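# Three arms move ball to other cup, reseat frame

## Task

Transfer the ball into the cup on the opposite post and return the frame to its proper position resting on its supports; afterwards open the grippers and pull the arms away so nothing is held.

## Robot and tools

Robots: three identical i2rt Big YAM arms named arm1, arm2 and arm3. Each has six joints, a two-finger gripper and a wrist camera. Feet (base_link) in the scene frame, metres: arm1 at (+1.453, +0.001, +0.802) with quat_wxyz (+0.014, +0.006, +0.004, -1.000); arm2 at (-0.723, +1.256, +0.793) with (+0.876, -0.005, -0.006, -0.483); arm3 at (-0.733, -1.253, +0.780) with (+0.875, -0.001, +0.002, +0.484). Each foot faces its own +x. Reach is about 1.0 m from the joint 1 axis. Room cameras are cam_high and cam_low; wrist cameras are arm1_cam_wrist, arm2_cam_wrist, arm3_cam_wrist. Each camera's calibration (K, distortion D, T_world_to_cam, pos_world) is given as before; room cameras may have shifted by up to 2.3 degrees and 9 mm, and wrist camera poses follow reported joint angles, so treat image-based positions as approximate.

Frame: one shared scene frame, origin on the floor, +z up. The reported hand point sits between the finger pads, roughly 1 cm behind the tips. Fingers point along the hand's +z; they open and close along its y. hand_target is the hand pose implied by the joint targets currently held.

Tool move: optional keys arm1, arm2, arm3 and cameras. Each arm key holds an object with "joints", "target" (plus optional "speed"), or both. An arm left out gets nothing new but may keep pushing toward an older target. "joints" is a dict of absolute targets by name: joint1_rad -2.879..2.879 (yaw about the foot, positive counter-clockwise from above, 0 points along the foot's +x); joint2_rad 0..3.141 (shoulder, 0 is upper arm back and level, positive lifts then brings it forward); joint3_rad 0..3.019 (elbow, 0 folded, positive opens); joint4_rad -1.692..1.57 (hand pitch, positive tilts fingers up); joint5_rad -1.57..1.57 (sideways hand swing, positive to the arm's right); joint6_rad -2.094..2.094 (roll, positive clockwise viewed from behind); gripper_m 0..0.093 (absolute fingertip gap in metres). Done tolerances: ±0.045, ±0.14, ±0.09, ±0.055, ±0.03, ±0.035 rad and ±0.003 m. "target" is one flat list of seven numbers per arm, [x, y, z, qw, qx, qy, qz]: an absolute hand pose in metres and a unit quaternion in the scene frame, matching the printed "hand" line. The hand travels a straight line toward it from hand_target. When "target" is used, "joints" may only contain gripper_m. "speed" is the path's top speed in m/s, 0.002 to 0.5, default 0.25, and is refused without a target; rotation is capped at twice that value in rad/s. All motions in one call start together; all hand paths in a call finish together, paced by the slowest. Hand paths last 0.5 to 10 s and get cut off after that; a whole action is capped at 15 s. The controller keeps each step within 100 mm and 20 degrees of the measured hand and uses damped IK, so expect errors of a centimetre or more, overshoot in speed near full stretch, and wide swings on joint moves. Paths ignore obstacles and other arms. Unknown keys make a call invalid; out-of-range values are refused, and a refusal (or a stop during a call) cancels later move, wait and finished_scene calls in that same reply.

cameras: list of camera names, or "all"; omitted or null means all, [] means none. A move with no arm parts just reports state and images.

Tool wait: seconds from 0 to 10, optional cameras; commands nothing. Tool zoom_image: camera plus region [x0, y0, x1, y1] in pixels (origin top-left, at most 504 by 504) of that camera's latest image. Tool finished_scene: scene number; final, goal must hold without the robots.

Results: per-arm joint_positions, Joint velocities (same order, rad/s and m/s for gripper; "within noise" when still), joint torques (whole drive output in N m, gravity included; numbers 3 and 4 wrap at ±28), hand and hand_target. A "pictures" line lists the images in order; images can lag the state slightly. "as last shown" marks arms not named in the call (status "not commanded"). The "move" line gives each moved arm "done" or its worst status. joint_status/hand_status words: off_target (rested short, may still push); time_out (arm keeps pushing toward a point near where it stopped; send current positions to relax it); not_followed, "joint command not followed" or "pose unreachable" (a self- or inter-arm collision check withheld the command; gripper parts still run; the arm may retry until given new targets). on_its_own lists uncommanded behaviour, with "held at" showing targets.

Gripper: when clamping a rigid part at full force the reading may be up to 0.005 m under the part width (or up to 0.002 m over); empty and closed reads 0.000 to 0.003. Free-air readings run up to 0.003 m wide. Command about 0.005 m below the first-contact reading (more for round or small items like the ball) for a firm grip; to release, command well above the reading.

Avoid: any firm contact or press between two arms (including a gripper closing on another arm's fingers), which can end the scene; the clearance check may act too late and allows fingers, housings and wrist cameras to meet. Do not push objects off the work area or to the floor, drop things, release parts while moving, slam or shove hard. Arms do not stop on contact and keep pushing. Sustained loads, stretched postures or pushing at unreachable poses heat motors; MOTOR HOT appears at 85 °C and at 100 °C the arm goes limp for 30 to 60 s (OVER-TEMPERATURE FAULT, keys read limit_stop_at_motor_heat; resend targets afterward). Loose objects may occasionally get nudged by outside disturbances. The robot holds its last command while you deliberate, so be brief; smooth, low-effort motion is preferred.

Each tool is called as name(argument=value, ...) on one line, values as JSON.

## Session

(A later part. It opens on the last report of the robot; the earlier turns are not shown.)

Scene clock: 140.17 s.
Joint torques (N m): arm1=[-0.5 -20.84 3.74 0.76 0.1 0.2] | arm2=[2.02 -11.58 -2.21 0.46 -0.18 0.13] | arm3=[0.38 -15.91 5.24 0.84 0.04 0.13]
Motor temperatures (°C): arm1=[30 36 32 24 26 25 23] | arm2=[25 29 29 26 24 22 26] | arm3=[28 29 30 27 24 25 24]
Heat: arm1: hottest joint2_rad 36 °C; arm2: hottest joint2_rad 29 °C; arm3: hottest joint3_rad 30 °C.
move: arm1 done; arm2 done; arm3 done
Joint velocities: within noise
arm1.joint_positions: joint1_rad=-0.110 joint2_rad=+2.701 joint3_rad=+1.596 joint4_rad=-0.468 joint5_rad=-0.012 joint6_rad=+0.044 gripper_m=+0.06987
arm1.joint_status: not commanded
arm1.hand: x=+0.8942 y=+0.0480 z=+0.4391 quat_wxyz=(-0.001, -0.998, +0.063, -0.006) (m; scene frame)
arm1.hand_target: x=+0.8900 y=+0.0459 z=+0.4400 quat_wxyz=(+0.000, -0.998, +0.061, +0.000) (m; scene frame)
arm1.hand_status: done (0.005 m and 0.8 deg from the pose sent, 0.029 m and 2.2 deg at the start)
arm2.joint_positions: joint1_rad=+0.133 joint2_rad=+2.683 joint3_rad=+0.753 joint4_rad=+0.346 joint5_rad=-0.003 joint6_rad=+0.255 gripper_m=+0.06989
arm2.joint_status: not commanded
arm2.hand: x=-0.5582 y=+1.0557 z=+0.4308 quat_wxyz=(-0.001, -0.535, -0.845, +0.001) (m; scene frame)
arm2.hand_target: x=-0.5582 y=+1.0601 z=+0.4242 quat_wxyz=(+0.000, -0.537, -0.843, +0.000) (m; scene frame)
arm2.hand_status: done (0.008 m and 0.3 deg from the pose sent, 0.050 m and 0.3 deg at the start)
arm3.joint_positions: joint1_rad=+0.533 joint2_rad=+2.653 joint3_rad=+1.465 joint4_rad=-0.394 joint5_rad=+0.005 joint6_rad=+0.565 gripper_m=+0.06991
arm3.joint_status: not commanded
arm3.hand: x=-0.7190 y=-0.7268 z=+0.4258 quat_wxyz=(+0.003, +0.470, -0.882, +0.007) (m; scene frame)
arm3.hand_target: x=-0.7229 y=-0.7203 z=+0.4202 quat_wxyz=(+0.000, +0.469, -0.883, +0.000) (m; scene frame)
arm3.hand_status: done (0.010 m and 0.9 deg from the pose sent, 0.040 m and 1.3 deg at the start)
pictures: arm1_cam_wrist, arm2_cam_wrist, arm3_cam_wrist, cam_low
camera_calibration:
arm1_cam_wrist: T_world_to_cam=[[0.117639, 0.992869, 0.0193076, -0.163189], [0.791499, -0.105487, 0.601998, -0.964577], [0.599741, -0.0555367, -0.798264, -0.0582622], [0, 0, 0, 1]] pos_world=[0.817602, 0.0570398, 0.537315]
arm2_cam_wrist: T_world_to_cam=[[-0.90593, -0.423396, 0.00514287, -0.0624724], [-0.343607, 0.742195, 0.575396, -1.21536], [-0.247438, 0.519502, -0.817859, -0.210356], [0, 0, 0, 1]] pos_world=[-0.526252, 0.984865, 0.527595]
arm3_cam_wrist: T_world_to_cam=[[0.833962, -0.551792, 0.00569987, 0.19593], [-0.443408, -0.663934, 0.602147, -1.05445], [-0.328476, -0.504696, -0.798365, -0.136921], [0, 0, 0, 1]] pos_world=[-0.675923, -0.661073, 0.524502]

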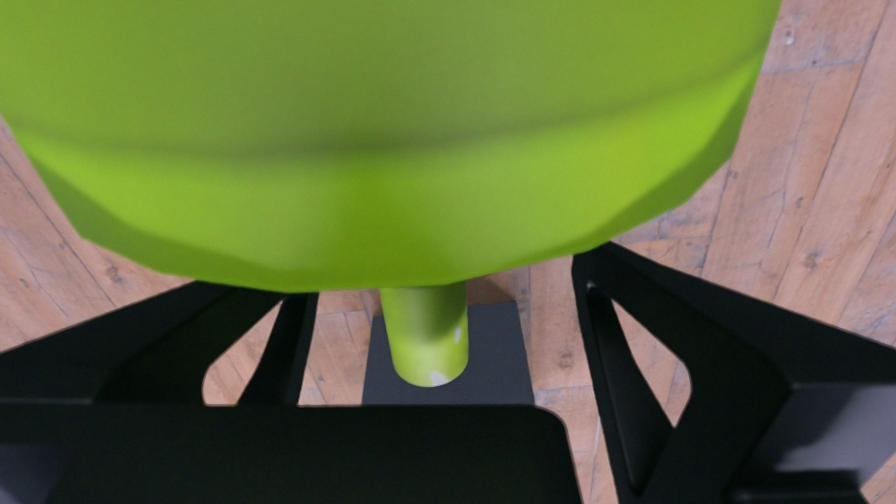

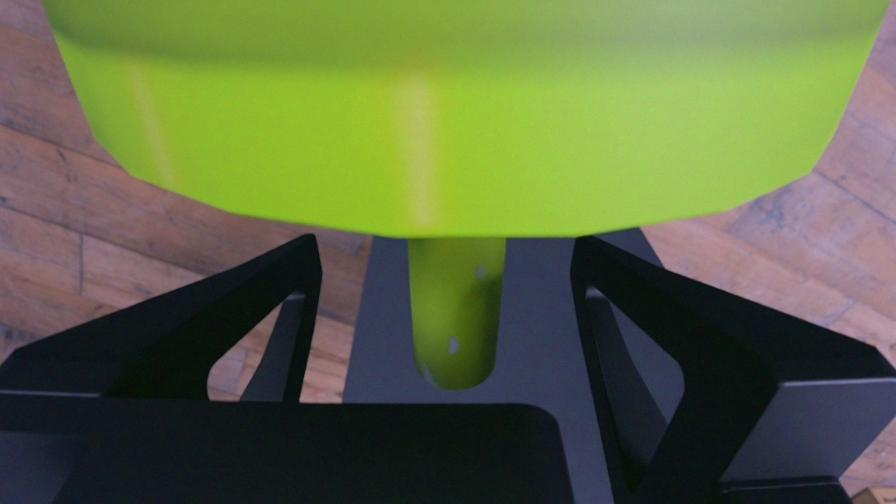

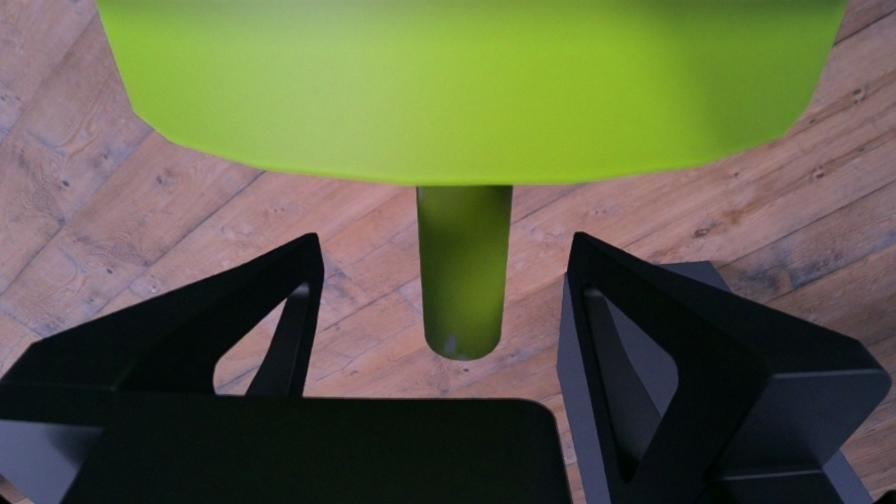

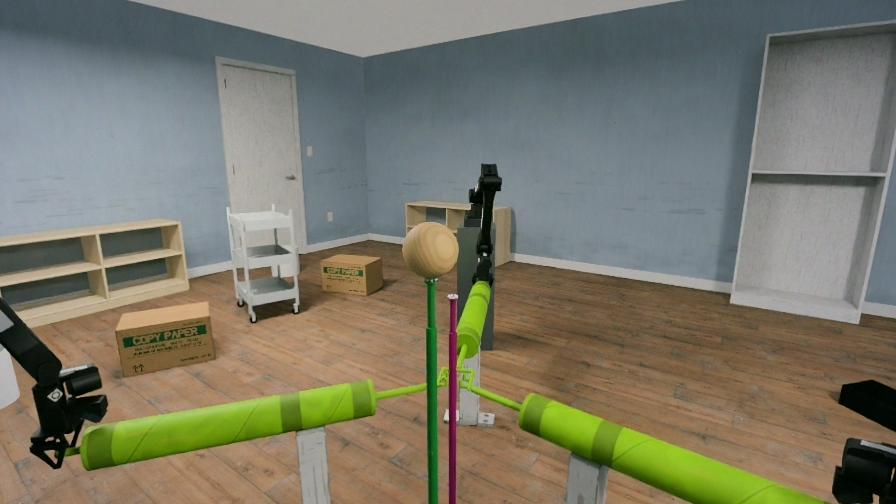

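move(arm1={"target":[0.90,0.040,0.431,0,0.998,-0.061,0],"speed":0.08}, arm2={"target":[-0.563,1.066,0.414,0,-0.537,-0.843,0],"speed":0.08}, arm3={"target":[-0.722,-0.721,0.411,0,0.469,-0.883,0],"speed":0.08}, cameras=[])

move(arm1={"joints":{"gripper_m":0.01}}, arm2={"joints":{"gripper_m":0.01}}, arm3={"joints":{"gripper_m":0.01}}, cameras=["arm1_cam_wrist","arm2_cam_wrist","arm3_cam_wrist"])

Scene clock: 155.43 s.
Joint torques (N m): arm1=[0.26 -20.07 3.29 0.8 0.11 0.29] | arm2=[2.08 -11.22 -2.43 0.44 -0.18 0.12] | arm3=[0.44 -15.5 5.74 0.87 0.04 0.11]
Motor temperatures (°C): arm1=[30 38 31 24 26 25 23] | arm2=[25 29 28 26 24 22 26] | arm3=[28 30 29 27 24 25 24]
Heat: arm1: hottest joint2_rad 38 °C; arm2: hottest joint2_rad 29 °C; arm3: hottest joint2_rad 30 °C.
move: arm1 done; arm2 done; arm3 off_target
Joint velocities: within noise
arm1.joint_positions: joint1_rad=-0.109 joint2_rad=+2.702 joint3_rad=+1.576 joint4_rad=-0.435 joint5_rad=-0.012 joint6_rad=+0.044 gripper_m=+0.06987
arm1.joint_status: not commanded
arm1.hand: x=+0.8984 y=+0.0473 z=+0.4352 quat_wxyz=(-0.001, -0.998, +0.062, -0.001) (m; scene frame)
arm1.hand_target: x=+0.9002 y=+0.0401 z=+0.4311 quat_wxyz=(+0.000, -0.998, +0.061, +0.000) (m; scene frame)
arm1.hand_status: done (0.009 m and 0.2 deg from the pose sent, 0.013 m and 0.8 deg at the start)
arm2.joint_positions: joint1_rad=+0.133 joint2_rad=+2.719 joint3_rad=+0.760 joint4_rad=+0.378 joint5_rad=-0.003 joint6_rad=+0.255 gripper_m=+0.06989
arm2.joint_status: not commanded
arm2.hand: x=-0.5622 y=+1.0604 z=+0.4214 quat_wxyz=(-0.002, -0.536, -0.844, +0.002) (m; scene frame)
arm2.hand_target: x=-0.5633 y=+1.0661 z=+0.4142 quat_wxyz=(+0.000, -0.537, -0.843, +0.000) (m; scene frame)
arm2.hand_status: done (0.009 m and 0.4 deg from the pose sent, 0.020 m and 0.3 deg at the start)
arm3.joint_positions: joint1_rad=+0.533 joint2_rad=+2.669 joint3_rad=+1.468 joint4_rad=-0.385 joint5_rad=+0.005 joint6_rad=+0.565 gripper_m=+0.06991
arm3.joint_status: not commanded
arm3.hand: x=-0.7191 y=-0.7301 z=+0.4183 quat_wxyz=(+0.004, +0.470, -0.883, +0.008) (m; scene frame)
arm3.hand_target: x=-0.7219 y=-0.7213 z=+0.4114 quat_wxyz=(+0.000, +0.469, -0.883, +0.000) (m; scene frame)
arm3.hand_status: off_target (0.012 m and 1.0 deg from the pose sent, 0.016 m and 0.9 deg at the start)
pictures: none
No camera images: "cameras" was empty.

Scene clock: 156.17 s.
Joint torques (N m): arm1=[-0.5 -20.01 3.3 0.69 0.04 0.48] | arm2=[1.96 -11.28 -2.44 0.42 -0.17 0.11] | arm3=[0.56 -15.62 5.68 0.84 -0.05 0.11]
Motor temperatures (°C): arm1=[30 38 31 24 26 25 23] | arm2=[25 29 28 26 24 22 26] | arm3=[27 30 29 27 24 25 24]
Heat: arm1: hottest joint2_rad 38 °C; arm2: hottest joint2_rad 29 °C; arm3: hottest joint2_rad 30 °C.
move: arm1 off_target; arm2 off_target; arm3 off_target
Joint velocities: within noise
arm1.joint_positions: joint1_rad=-0.101 joint2_rad=+2.703 joint3_rad=+1.576 joint4_rad=-0.432 joint5_rad=-0.011 joint6_rad=+0.024 gripper_m=+0.01815
arm1.joint_status: gripper_m off_target (ended at +0.01818, target +0.01000)
arm1.hand: x=+0.8976 y=+0.0434 z=+0.4350 quat_wxyz=(+0.000, -0.999, +0.048, +0.001) (m; scene frame)
arm1.hand_target: x=+0.9002 y=+0.0401 z=+0.4309 quat_wxyz=(+0.000, -0.998, +0.061, +0.000) (m; scene frame)
arm1.hand_status: not commanded
arm2.joint_positions: joint1_rad=+0.134 joint2_rad=+2.719 joint3_rad=+0.760 joint4_rad=+0.379 joint5_rad=-0.003 joint6_rad=+0.257 gripper_m=+0.01572
arm2.joint_status: gripper_m off_target (ended at +0.01575, target +0.01000)
arm2.hand: x=-0.5618 y=+1.0605 z=+0.4214 quat_wxyz=(-0.003, -0.536, -0.844, +0.002) (m; scene frame)
arm2.hand_target: x=-0.5631 y=+1.0660 z=+0.4143 quat_wxyz=(+0.000, -0.537, -0.844, +0.000) (m; scene frame)
arm2.hand_status: not commanded
arm3.joint_positions: joint1_rad=+0.532 joint2_rad=+2.670 joint3_rad=+1.469 joint4_rad=-0.384 joint5_rad=+0.007 joint6_rad=+0.565 gripper_m=+0.01615
arm3.joint_status: gripper_m off_target (ended at +0.01618, target +0.01000)
arm3.hand: x=-0.7182 y=-0.7300 z=+0.4179 quat_wxyz=(+0.003, +0.470, -0.883, +0.009) (m; scene frame)
arm3.hand_target: x=-0.7219 y=-0.7213 z=+0.4113 quat_wxyz=(+0.000, +0.469, -0.883, +0.000) (m; scene frame)
arm3.hand_status: not commanded
pictures: arm1_cam_wrist, arm2_cam_wrist, arm3_cam_wrist
camera_calibration:
arm1_cam_wrist: T_world_to_cam=[[0.0893346, 0.995789, 0.0205905, -0.134294], [0.802501, -0.0842081, 0.590678, -0.971186], [0.589925, -0.0362441, -0.806644, -0.0523376], [0, 0, 0, 1]] pos_world=[0.82225, 0.0500502, 0.534206]
arm2_cam_wrist: T_world_to_cam=[[-0.90608, -0.423084, 0.00435652, -0.0636891], [-0.344573, 0.743837, 0.572691, -1.21589], [-0.245537, 0.517403, -0.81976, -0.217395], [0, 0, 0, 1]] pos_world=[-0.53005, 0.989962, 0.518398]
arm3_cam_wrist: T_world_to_cam=[[0.833327, -0.552706, 0.00907867, 0.190962], [-0.445492, -0.661773, 0.602987, -1.05171], [-0.327266, -0.50653, -0.797699, -0.145337], [0, 0, 0, 1]] pos_world=[-0.675227, -0.664067, 0.5165]

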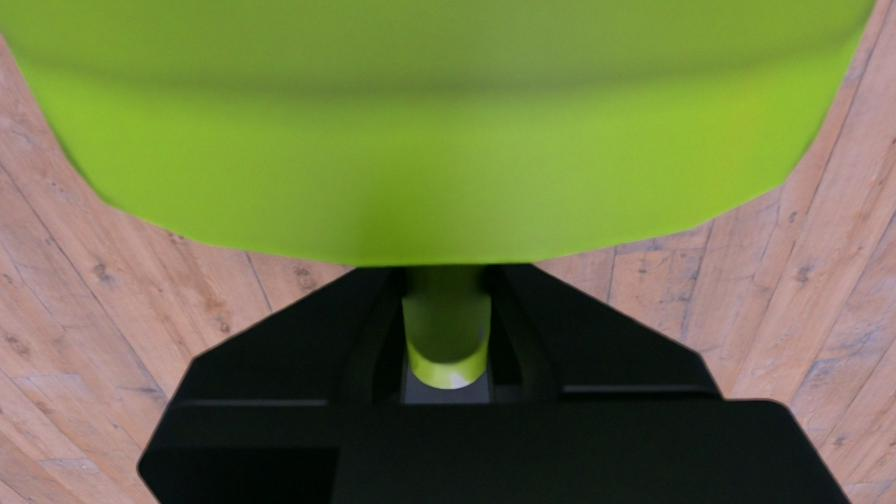

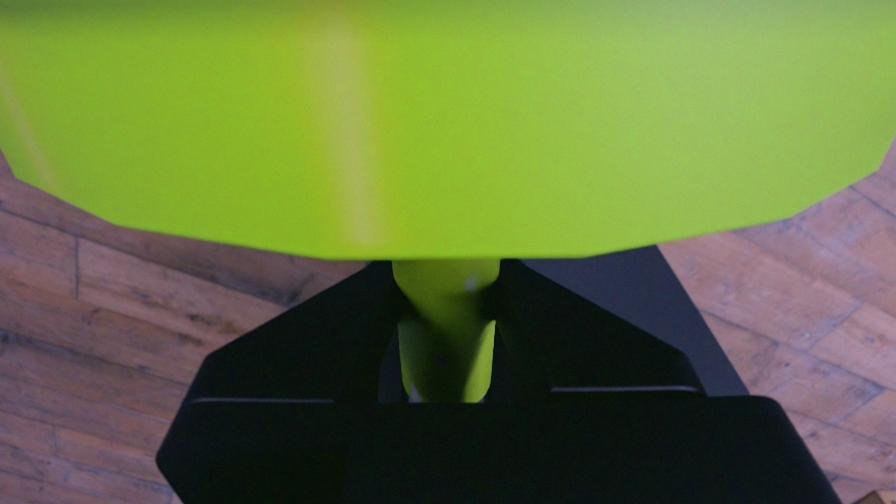

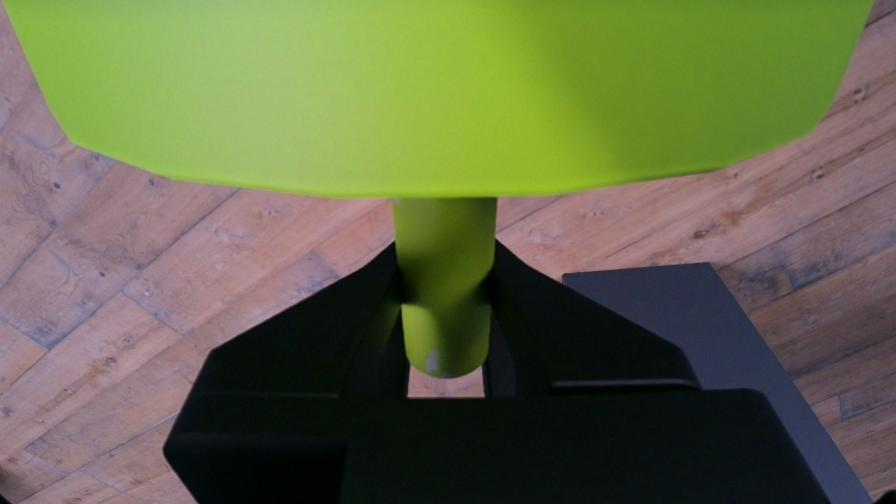

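move(arm1={"target":[0.898,0.0415,0.52,0,0.998,-0.061,0],"speed":0.1,"joints":{"gripper_m":0}}, arm2={"target":[-0.562,1.063,0.504,0,-0.537,-0.843,0],"speed":0.1,"joints":{"gripper_m":0}}, arm3={"target":[-0.721,-0.723,0.501,0,0.469,-0.883,0],"speed":0.1,"joints":{"gripper_m":0}})

Scene clock: 163.17 s.
Joint torques (N m): arm1=[-1.44 -23.53 3.19 -0.55 0.09 0.44] | arm2=[1.38 -15.21 -4.33 -0.36 -0.11 0.05] | arm3=[1.14 -20.01 3.64 -0.35 -0.14 0.16]
Motor temperatures (°C): arm1=[30 37 31 24 26 25 24] | arm2=[25 29 28 26 24 22 26] | arm3=[27 31 29 27 24 25 24]
Heat: arm1: hottest joint2_rad 37 °C; arm2: hottest joint2_rad 29 °C; arm3: hottest joint2_rad 31 °C.
move: arm1 off_target; arm2 off_target; arm3 off_target
Joint velocities: within noise
arm1.joint_positions: joint1_rad=-0.094 joint2_rad=+2.548 joint3_rad=+1.461 joint4_rad=-0.486 joint5_rad=-0.012 joint6_rad=+0.024 gripper_m=+0.01815
arm1.joint_status: gripper_m off_target (ended at +0.01815, target +0.00000)
arm1.hand: x=+0.9063 y=+0.0379 z=+0.4980 quat_wxyz=(-0.001, -0.999, +0.045, -0.006) (m; scene frame)
arm1.hand_target: x=+0.8982 y=+0.0414 z=+0.5193 quat_wxyz=(+0.000, -0.998, +0.061, +0.000) (m; scene frame)
arm1.hand_status: off_target (0.024 m and 2.0 deg from the pose sent, 0.085 m and 1.5 deg at the start)
arm2.joint_positions: joint1_rad=+0.134 joint2_rad=+2.482 joint3_rad=+0.629 joint4_rad=+0.280 joint5_rad=-0.005 joint6_rad=+0.257 gripper_m=+0.01572
arm2.joint_status: gripper_m off_target (ended at +0.01572, target +0.00000)
arm2.hand: x=-0.5572 y=+1.0559 z=+0.4932 quat_wxyz=(-0.006, -0.536, -0.844, +0.002) (m; scene frame)
arm2.hand_target: x=-0.5621 y=+1.0631 z=+0.5033 quat_wxyz=(+0.000, -0.537, -0.843, +0.000) (m; scene frame)
arm2.hand_status: off_target (0.014 m and 0.7 deg from the pose sent, 0.083 m and 0.4 deg at the start)
arm3.joint_positions: joint1_rad=+0.523 joint2_rad=+2.522 joint3_rad=+1.367 joint4_rad=-0.435 joint5_rad=+0.009 joint6_rad=+0.559 gripper_m=+0.01615
arm3.joint_status: gripper_m off_target (ended at +0.01615, target +0.00000)
arm3.hand: x=-0.7134 y=-0.7355 z=+0.4779 quat_wxyz=(+0.003, +0.469, -0.883, +0.011) (m; scene frame)
arm3.hand_target: x=-0.7210 y=-0.7231 z=+0.5002 quat_wxyz=(+0.000, +0.469, -0.883, +0.000) (m; scene frame)
arm3.hand_status: off_target (0.027 m and 1.3 deg from the pose sent, 0.083 m and 1.0 deg at the start)
pictures: arm1_cam_wrist, arm2_cam_wrist, arm3_cam_wrist, cam_high, cam_low
camera_calibration:
arm1_cam_wrist: T_world_to_cam=[[0.0823707, 0.996416, 0.0192498, -0.123896], [0.794711, -0.0773273, 0.602042, -1.01462], [0.601372, -0.0342925, -0.798233, -0.0214409], [0, 0, 0, 1]] pos_world=[0.829432, 0.0442582, 0.596116]
arm2_cam_wrist: T_world_to_cam=[[-0.906214, -0.422818, 0.00154642, -0.0608268], [-0.347268, 0.746366, 0.567753, -1.25373], [-0.24121, 0.513969, -0.823197, -0.147353], [0, 0, 0, 1]] pos_world=[-0.526045, 0.985758, 0.590603]
arm3_cam_wrist: T_world_to_cam=[[0.832071, -0.554511, 0.0132273, 0.17925], [-0.447944, -0.657717, 0.605603, -1.08942], [-0.327114, -0.50983, -0.795657, -0.102041], [0, 0, 0, 1]] pos_world=[-0.670528, -0.669157, 0.576196]

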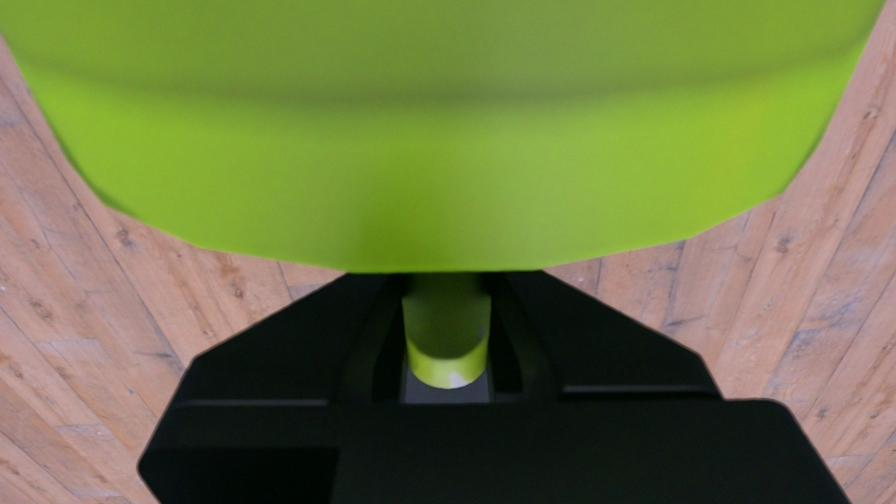

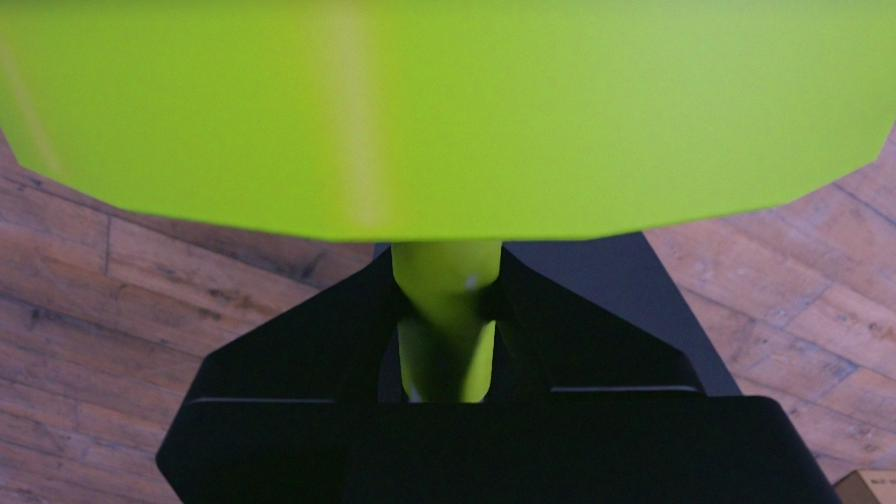

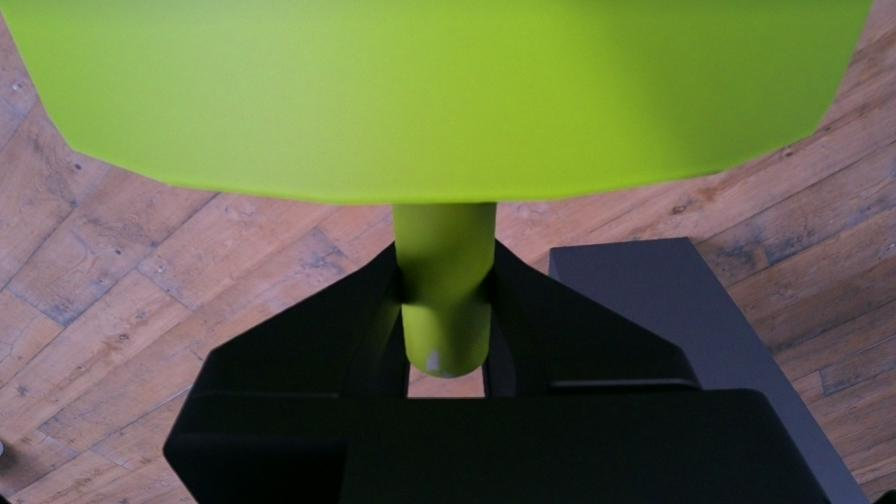

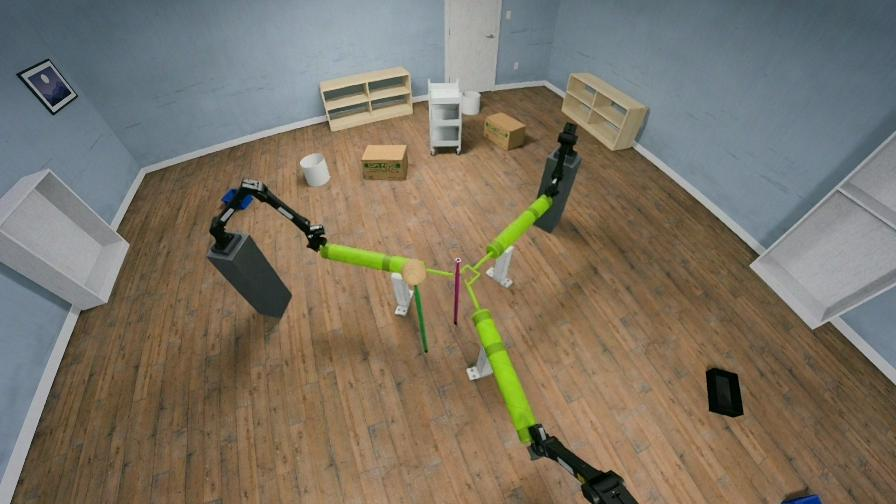

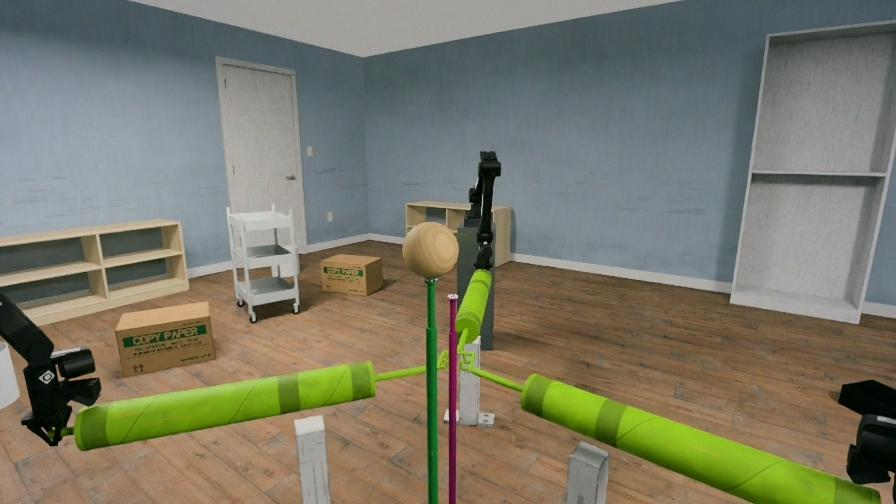

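move(arm1={"target":[0.882,0.065,0.656,0,0.998,-0.061,0],"speed":0.12}, arm2={"target":[-0.575,1.085,0.631,0,-0.537,-0.843,0],"speed":0.12}, arm3={"target":[-0.734,-0.70,0.64,0,0.469,-0.883,0],"speed":0.12}, cameras=["cam_low"])

move(arm1={"target":[0.882,0.065,0.826,0,0.998,-0.061,0],"speed":0.12}, arm2={"target":[-0.575,1.085,0.801,0,-0.537,-0.843,0],"speed":0.12}, arm3={"target":[-0.734,-0.70,0.81,0,0.469,-0.883,0],"speed":0.12})

Scene clock: 183.20 s.
Joint torques (N m): arm1=[-2.26 -23.18 5.64 -0.64 0.09 0.31] | arm2=[2.37 -11.69 -0.85 -0.47 -0.15 0.11] | arm3=[0.62 -19.55 7.12 -0.62 0.03 0.16]
Motor temperatures (°C): arm1=[30 38 30 24 25 25 25] | arm2=[25 30 28 26 24 22 27] | arm3=[27 33 28 27 24 25 25]
Heat: arm1: hottest joint2_rad 38 °C; arm2: hottest joint2_rad 30 °C; arm3: hottest joint2_rad 33 °C.
move: arm1 off_target; arm2 done; arm3 off_target
Joint velocities: within noise
arm1.joint_positions: joint1_rad=-0.125 joint2_rad=+2.288 joint3_rad=+1.424 joint4_rad=-0.720 joint5_rad=-0.012 joint6_rad=-0.003 gripper_m=+0.01815
arm1.joint_status: not commanded
arm1.hand: x=+0.8904 y=+0.0552 z=+0.6306 quat_wxyz=(-0.002, -0.999, +0.047, -0.012) (m; scene frame)
arm1.hand_target: x=+0.8822 y=+0.0650 z=+0.6554 quat_wxyz=(+0.000, -0.998, +0.061, +0.000) (m; scene frame)
arm1.hand_status: off_target (0.029 m and 2.1 deg from the pose sent, 0.162 m and 2.0 deg at the start)
arm2.joint_positions: joint1_rad=+0.138 joint2_rad=+1.953 joint3_rad=+0.397 joint4_rad=-0.024 joint5_rad=-0.004 joint6_rad=+0.265 gripper_m=+0.01572
arm2.joint_status: not commanded
arm2.hand: x=-0.5743 y=+1.0786 z=+0.6254 quat_wxyz=(-0.002, -0.537, -0.843, +0.001) (m; scene frame)
arm2.hand_target: x=-0.5752 y=+1.0850 z=+0.6305 quat_wxyz=(+0.000, -0.537, -0.843, +0.000) (m; scene frame)
arm2.hand_status: done (0.009 m and 0.3 deg from the pose sent, 0.142 m and 0.8 deg at the start)
arm3.joint_positions: joint1_rad=+0.555 joint2_rad=+2.249 joint3_rad=+1.338 joint4_rad=-0.689 joint5_rad=+0.005 joint6_rad=+0.584 gripper_m=+0.01615
arm3.joint_status: not commanded
arm3.hand: x=-0.7301 y=-0.7148 z=+0.6130 quat_wxyz=(+0.007, +0.472, -0.882, +0.015) (m; scene frame)
arm3.hand_target: x=-0.7340 y=-0.7003 z=+0.6395 quat_wxyz=(+0.000, +0.469, -0.883, +0.000) (m; scene frame)
arm3.hand_status: off_target (0.031 m and 1.9 deg from the pose sent, 0.167 m and 1.3 deg at the start)
pictures: cam_low

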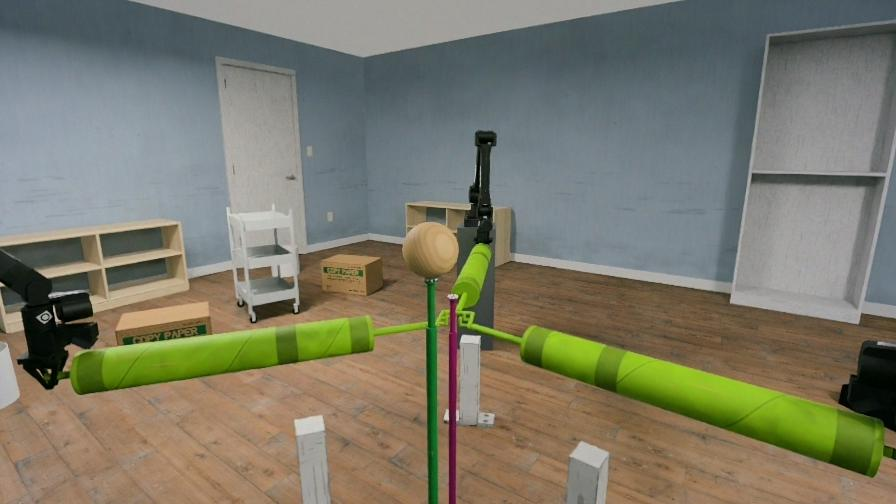

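Scene clock: 185.47 s.
Joint torques (N m): arm1=[-1.73 -21.66 9.91 -1.48 0.08 0.39] | arm2=[2.08 -7.36 6.79 -1.36 -0.32 0.08] | arm3=[0.5 -18.37 10.71 -1.36 0.05 0.16]
Motor temperatures (°C): arm1=[30 38 31 24 25 25 25] | arm2=[25 30 28 26 24 22 27] | arm3=[27 33 28 27 24 25 25]
Heat: arm1: hottest joint2_rad 38 °C; arm2: hottest joint2_rad 30 °C; arm3: hottest joint2_rad 33 °C.
move: arm1 off_target; arm2 done; arm3 off_target
Joint velocities: within noise
arm1.joint_positions: joint1_rad=-0.134 joint2_rad=+2.007 joint3_rad=+1.452 joint4_rad=-1.034 joint5_rad=-0.012 joint6_rad=-0.016 gripper_m=+0.01815
arm1.joint_status: not commanded
arm1.hand: x=+0.8922 y=+0.0585 z=+0.7937 quat_wxyz=(-0.002, -0.999, +0.045, -0.014) (m; scene frame)
arm1.hand_target: x=+0.8826 y=+0.0648 z=+0.8256 quat_wxyz=(+0.000, -0.998, +0.061, +0.001) (m; scene frame)
arm1.hand_status: off_target (0.035 m and 2.4 deg from the pose sent, 0.196 m and 2.1 deg at the start)
arm2.joint_positions: joint1_rad=+0.138 joint2_rad=+1.223 joint3_rad=+0.445 joint4_rad=-0.798 joint5_rad=+0.001 joint6_rad=+0.265 gripper_m=+0.01572
arm2.joint_status: not commanded
arm2.hand: x=-0.5772 y=+1.0822 z=+0.7923 quat_wxyz=(-0.003, -0.537, -0.843, +0.004) (m; scene frame)
arm2.hand_target: x=-0.5750 y=+1.0848 z=+0.8005 quat_wxyz=(+0.000, -0.537, -0.843, +0.000) (m; scene frame)
arm2.hand_status: done (0.009 m and 0.6 deg from the pose sent, 0.176 m and 0.3 deg at the start)
arm3.joint_positions: joint1_rad=+0.556 joint2_rad=+1.966 joint3_rad=+1.386 joint4_rad=-1.017 joint5_rad=+0.004 joint6_rad=+0.585 gripper_m=+0.01615
arm3.joint_status: not commanded
arm3.hand: x=-0.7305 y=-0.7100 z=+0.7765 quat_wxyz=(+0.007, +0.472, -0.882, +0.014) (m; scene frame)
arm3.hand_target: x=-0.7339 y=-0.7007 z=+0.8093 quat_wxyz=(+0.000, +0.469, -0.883, -0.001) (m; scene frame)
arm3.hand_status: off_target (0.035 m and 1.8 deg from the pose sent, 0.198 m and 1.9 deg at the start)
pictures: arm1_cam_wrist, arm2_cam_wrist, arm3_cam_wrist, cam_high, cam_low
camera_calibration:
arm1_cam_wrist: T_world_to_cam=[[0.0825647, 0.996416, 0.0183909, -0.148408], [0.785274, -0.0764095, 0.614415, -1.18138], [0.613618, -0.0362871, -0.788769, 0.205431], [0, 0, 0, 1]] pos_world=[0.813905, 0.0650616, 0.890625]
arm2_cam_wrist: T_world_to_cam=[[-0.907829, -0.419273, 0.00756658, -0.0777676], [-0.340778, 0.748144, 0.569342, -1.44961], [-0.244371, 0.514287, -0.822066, 0.0774841], [0, 0, 0, 1]] pos_world=[-0.545659, 1.01206, 0.889608]
arm3_cam_wrist: T_world_to_cam=[[0.835884, -0.54873, 0.0138997, 0.209994], [-0.440992, -0.656259, 0.61225, -1.26013], [-0.326838, -0.5179, -0.790542, 0.133437], [0, 0, 0, 1]] pos_world=[-0.687626, -0.642635, 0.874084]

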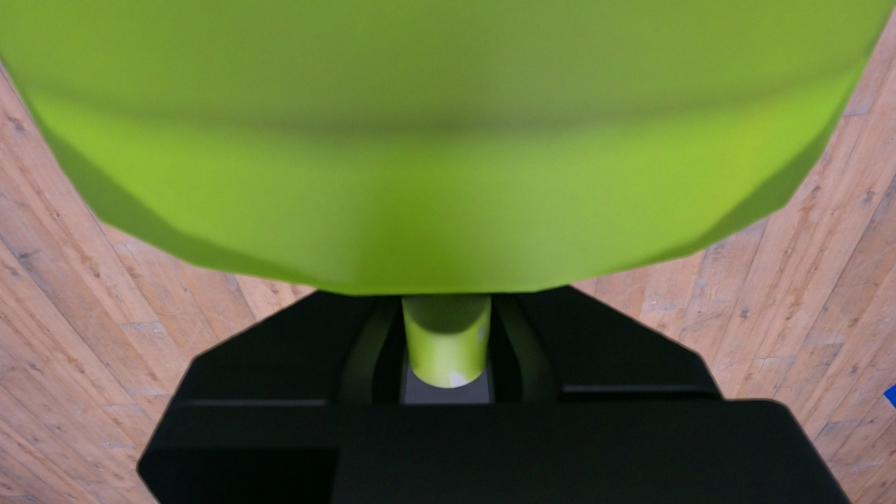

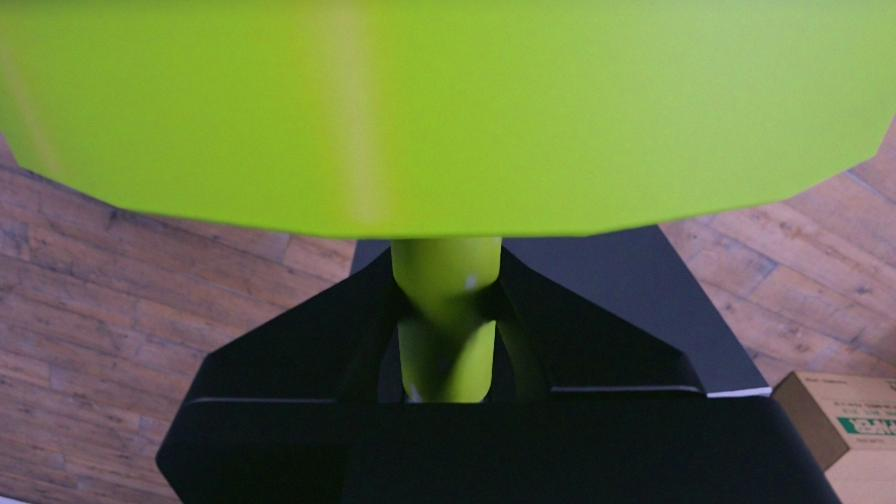

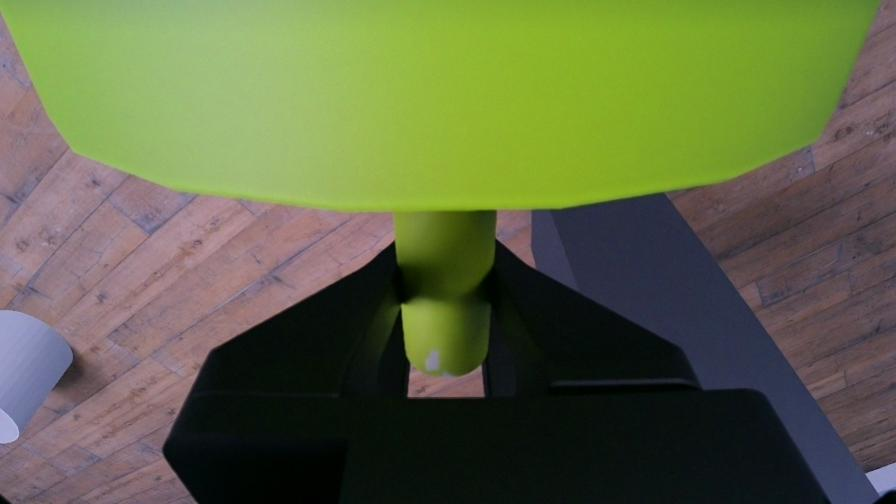

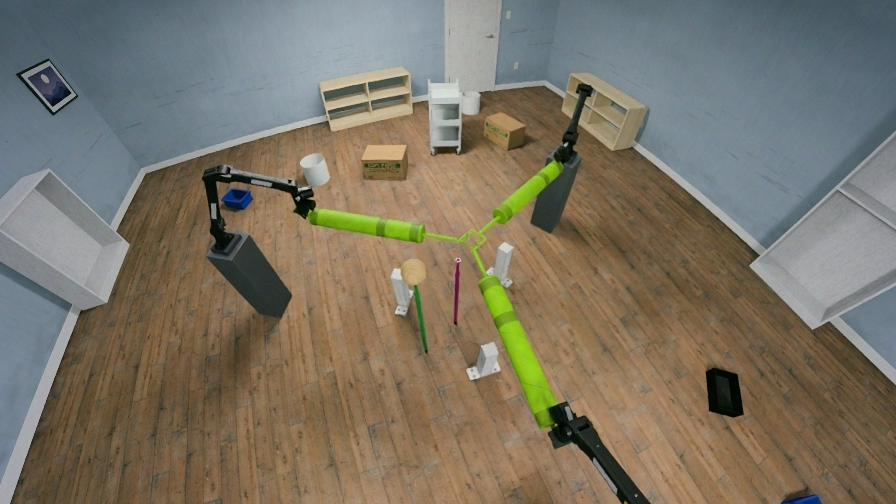

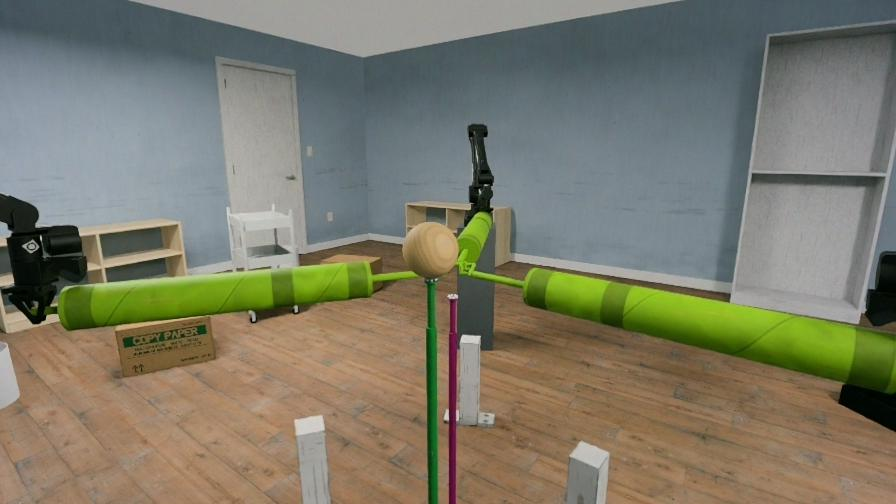

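zoom_image(camera="cam_high", region=[380, 200, 520, 340])

zoom_image(camera="cam_low", region=[380, 210, 520, 350])

Scaled by 3.600 from the camera's 896x504 image, which has a finer 1280x720 frame.

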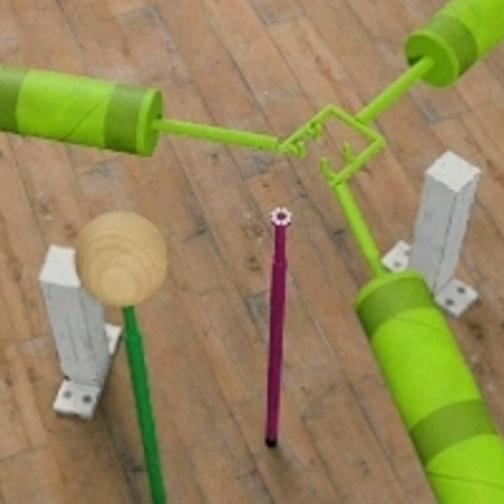

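Scaled by 3.600 from the camera's 896x504 image, which has a finer 1280x720 frame.

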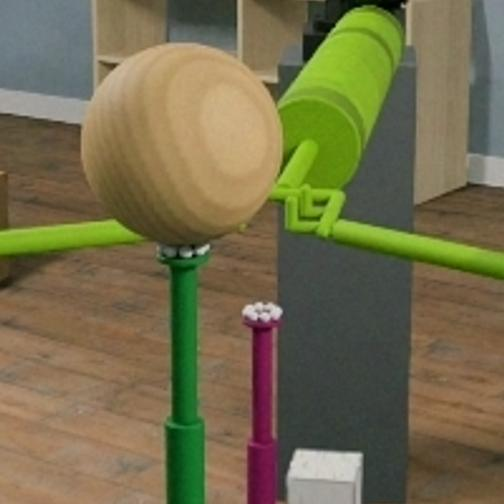

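move(arm1={"target":[0.972,-0.110,0.832,0,0.998,-0.061,0],"speed":0.12}, arm2={"target":[-0.48,0.904,0.797,0,-0.537,-0.843,0],"speed":0.12}, arm3={"target":[-0.641,-0.878,0.816,0,0.469,-0.883,0],"speed":0.12})

zoom_image(camera="cam_high", region=[380, 200, 520, 340])

zoom_image(camera="cam_low", region=[380, 210, 520, 350])

Scene clock: 225.23 s.
Joint torques (N m): arm1=[-0.79 -19.14 7.35 0.09 0.38 0.51] | arm2=[1.55 -12.92 8.92 -0.83 -0.42 -0.09] | arm3=[-0.91 -12.86 7.25 -0.1 -0.03 -0.04]
Motor temperatures (°C): arm1=[30 35 37 24 25 25 26] | arm2=[25 29 30 26 23 22 28] | arm3=[27 32 32 27 23 25 26]
Heat: arm1: hottest joint3_rad 37 °C; arm2: hottest joint3_rad 30 °C; arm3: hottest joint2_rad 32 °C.
move: arm1 off_target; arm2 off_target; arm3 off_target
Joint velocities: within noise
arm1.joint_positions: joint1_rad=+0.194 joint2_rad=+1.824 joint3_rad=+1.205 joint4_rad=-0.987 joint5_rad=-0.017 joint6_rad=+0.311 gripper_m=+0.01815
arm1.joint_status: not commanded
arm1.hand: x=+0.9804 y=-0.1089 z=+0.8082 quat_wxyz=(+0.001, -0.999, +0.044, -0.025) (m; scene frame)
arm1.hand_target: x=+0.9722 y=-0.1099 z=+0.8317 quat_wxyz=(-0.001, -0.998, +0.061, +0.000) (m; scene frame)
arm1.hand_status: off_target (0.025 m and 3.4 deg from the pose sent, 0.190 m and 2.4 deg at the start)
arm2.joint_positions: joint1_rad=+0.037 joint2_rad=+1.702 joint3_rad=+0.953 joint4_rad=-0.839 joint5_rad=+0.005 joint6_rad=+0.175 gripper_m=+0.01572
arm2.joint_status: not commanded
arm2.hand: x=-0.4907 y=+0.9135 z=+0.7906 quat_wxyz=(+0.003, -0.542, -0.840, +0.003) (m; scene frame)
arm2.hand_target: x=-0.4802 y=+0.9043 z=+0.7970 quat_wxyz=(+0.000, -0.537, -0.843, +0.000) (m; scene frame)
arm2.hand_status: off_target (0.016 m and 0.8 deg from the pose sent, 0.203 m and 0.6 deg at the start)
arm3.joint_positions: joint1_rad=+0.331 joint2_rad=+1.583 joint3_rad=+0.905 joint4_rad=-0.915 joint5_rad=+0.005 joint6_rad=+0.361 gripper_m=+0.01615
arm3.joint_status: not commanded
arm3.hand: x=-0.6444 y=-0.8772 z=+0.8011 quat_wxyz=(+0.007, +0.471, -0.882, +0.011) (m; scene frame)
arm3.hand_target: x=-0.6411 y=-0.8780 z=+0.8155 quat_wxyz=(+0.000, +0.469, -0.883, +0.000) (m; scene frame)
arm3.hand_status: off_target (0.015 m and 1.5 deg from the pose sent, 0.194 m and 1.8 deg at the start)
pictures: arm1_cam_wrist, arm2_cam_wrist, arm3_cam_wrist, cam_high, cam_low
camera_calibration:
arm1_cam_wrist: T_world_to_cam=[[0.0803224, 0.99644, 0.0256012, 0.00715587], [0.772006, -0.0784367, 0.630757, -1.27278], [0.63052, -0.0308996, -0.775558, 0.129971], [0, 0, 0, 1]] pos_world=[0.900069, -0.102947, 0.903431]
arm2_cam_wrist: T_world_to_cam=[[-0.912498, -0.408872, 0.0130918, -0.0860586], [-0.32666, 0.74754, 0.57834, -1.29261], [-0.246254, 0.523457, -0.815691, 0.169676], [0, 0, 0, 1]] pos_world=[-0.458989, 0.842273, 0.887099]
arm3_cam_wrist: T_world_to_cam=[[0.835057, -0.550099, 0.00846235, 0.0485601], [-0.439643, -0.657978, 0.611374, -1.34691], [-0.330748, -0.514252, -0.791296, 0.0958294], [0, 0, 0, 1]] pos_world=[-0.601016, -0.810245, 0.898886]

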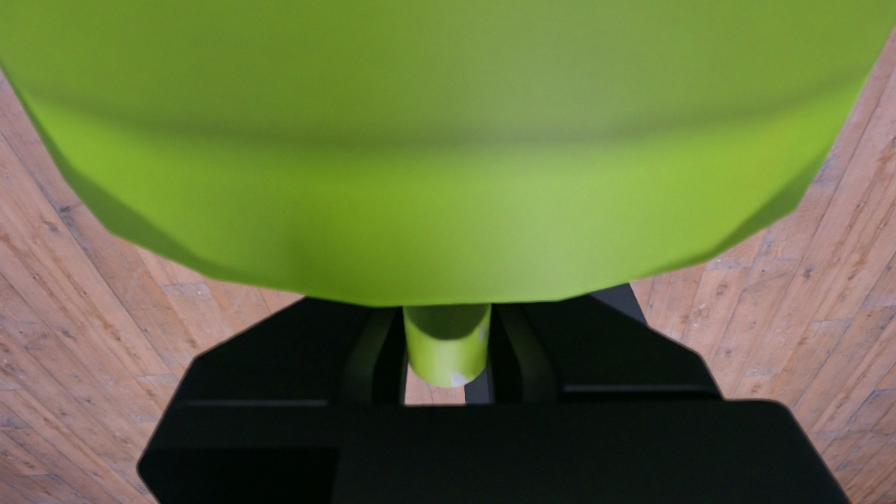

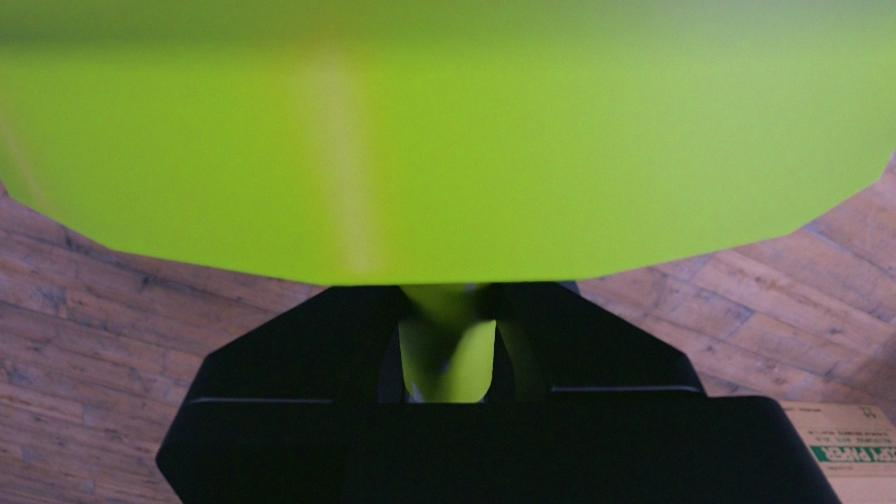

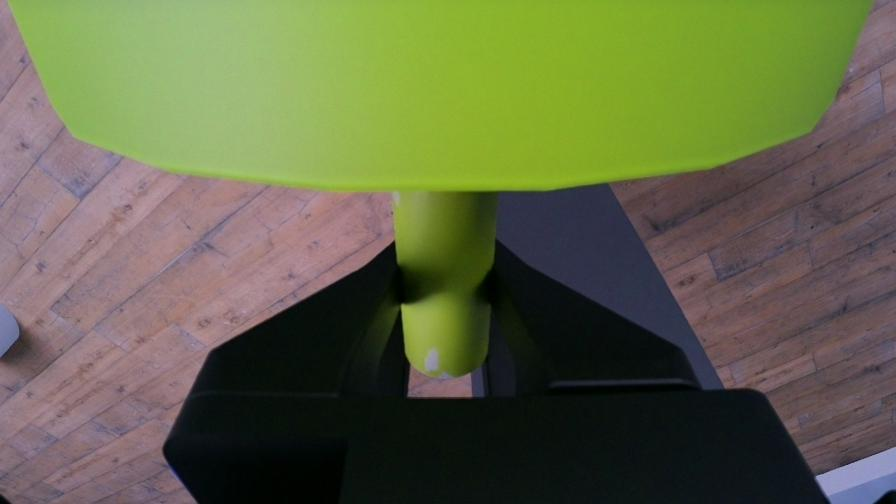

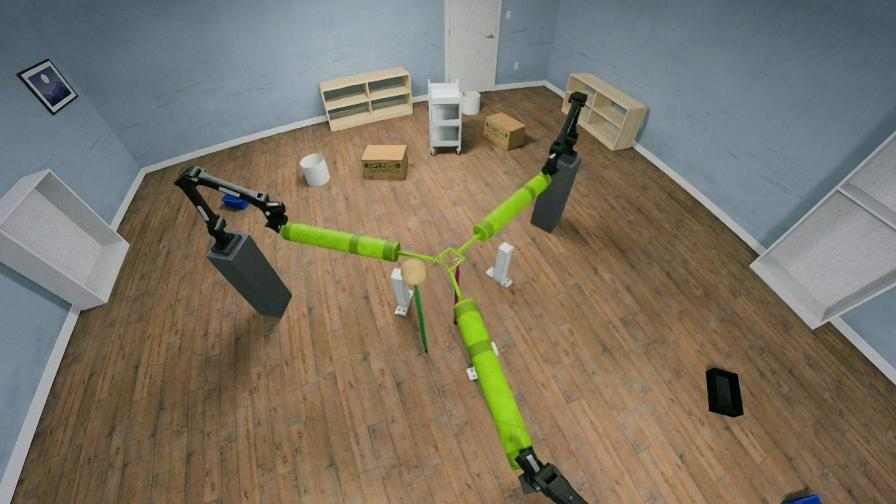

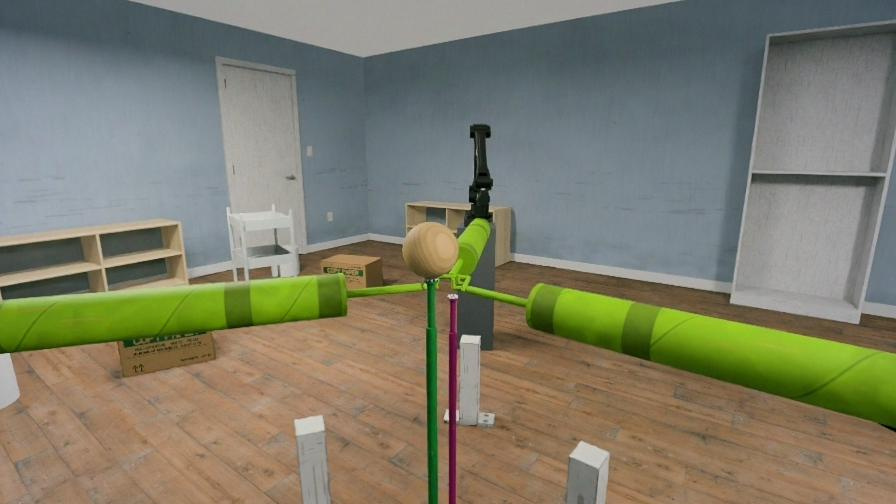

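Scaled by 3.600 from the camera's 896x504 image, which has a finer 1280x720 frame.

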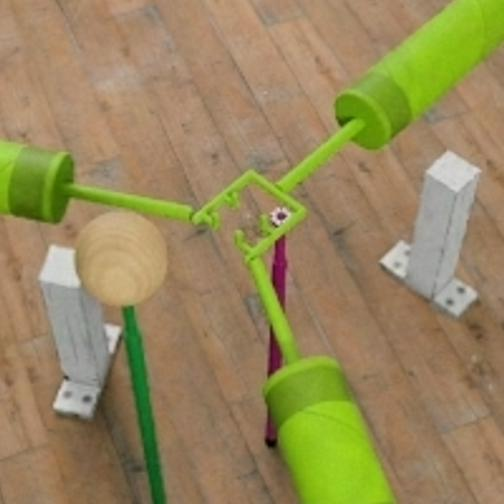

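Scaled by 3.600 from the camera's 896x504 image, which has a finer 1280x720 frame.

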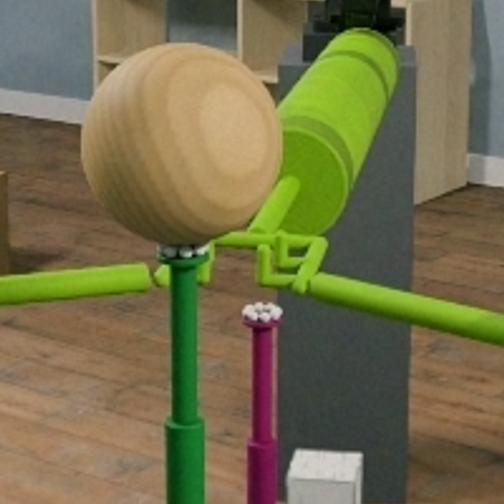

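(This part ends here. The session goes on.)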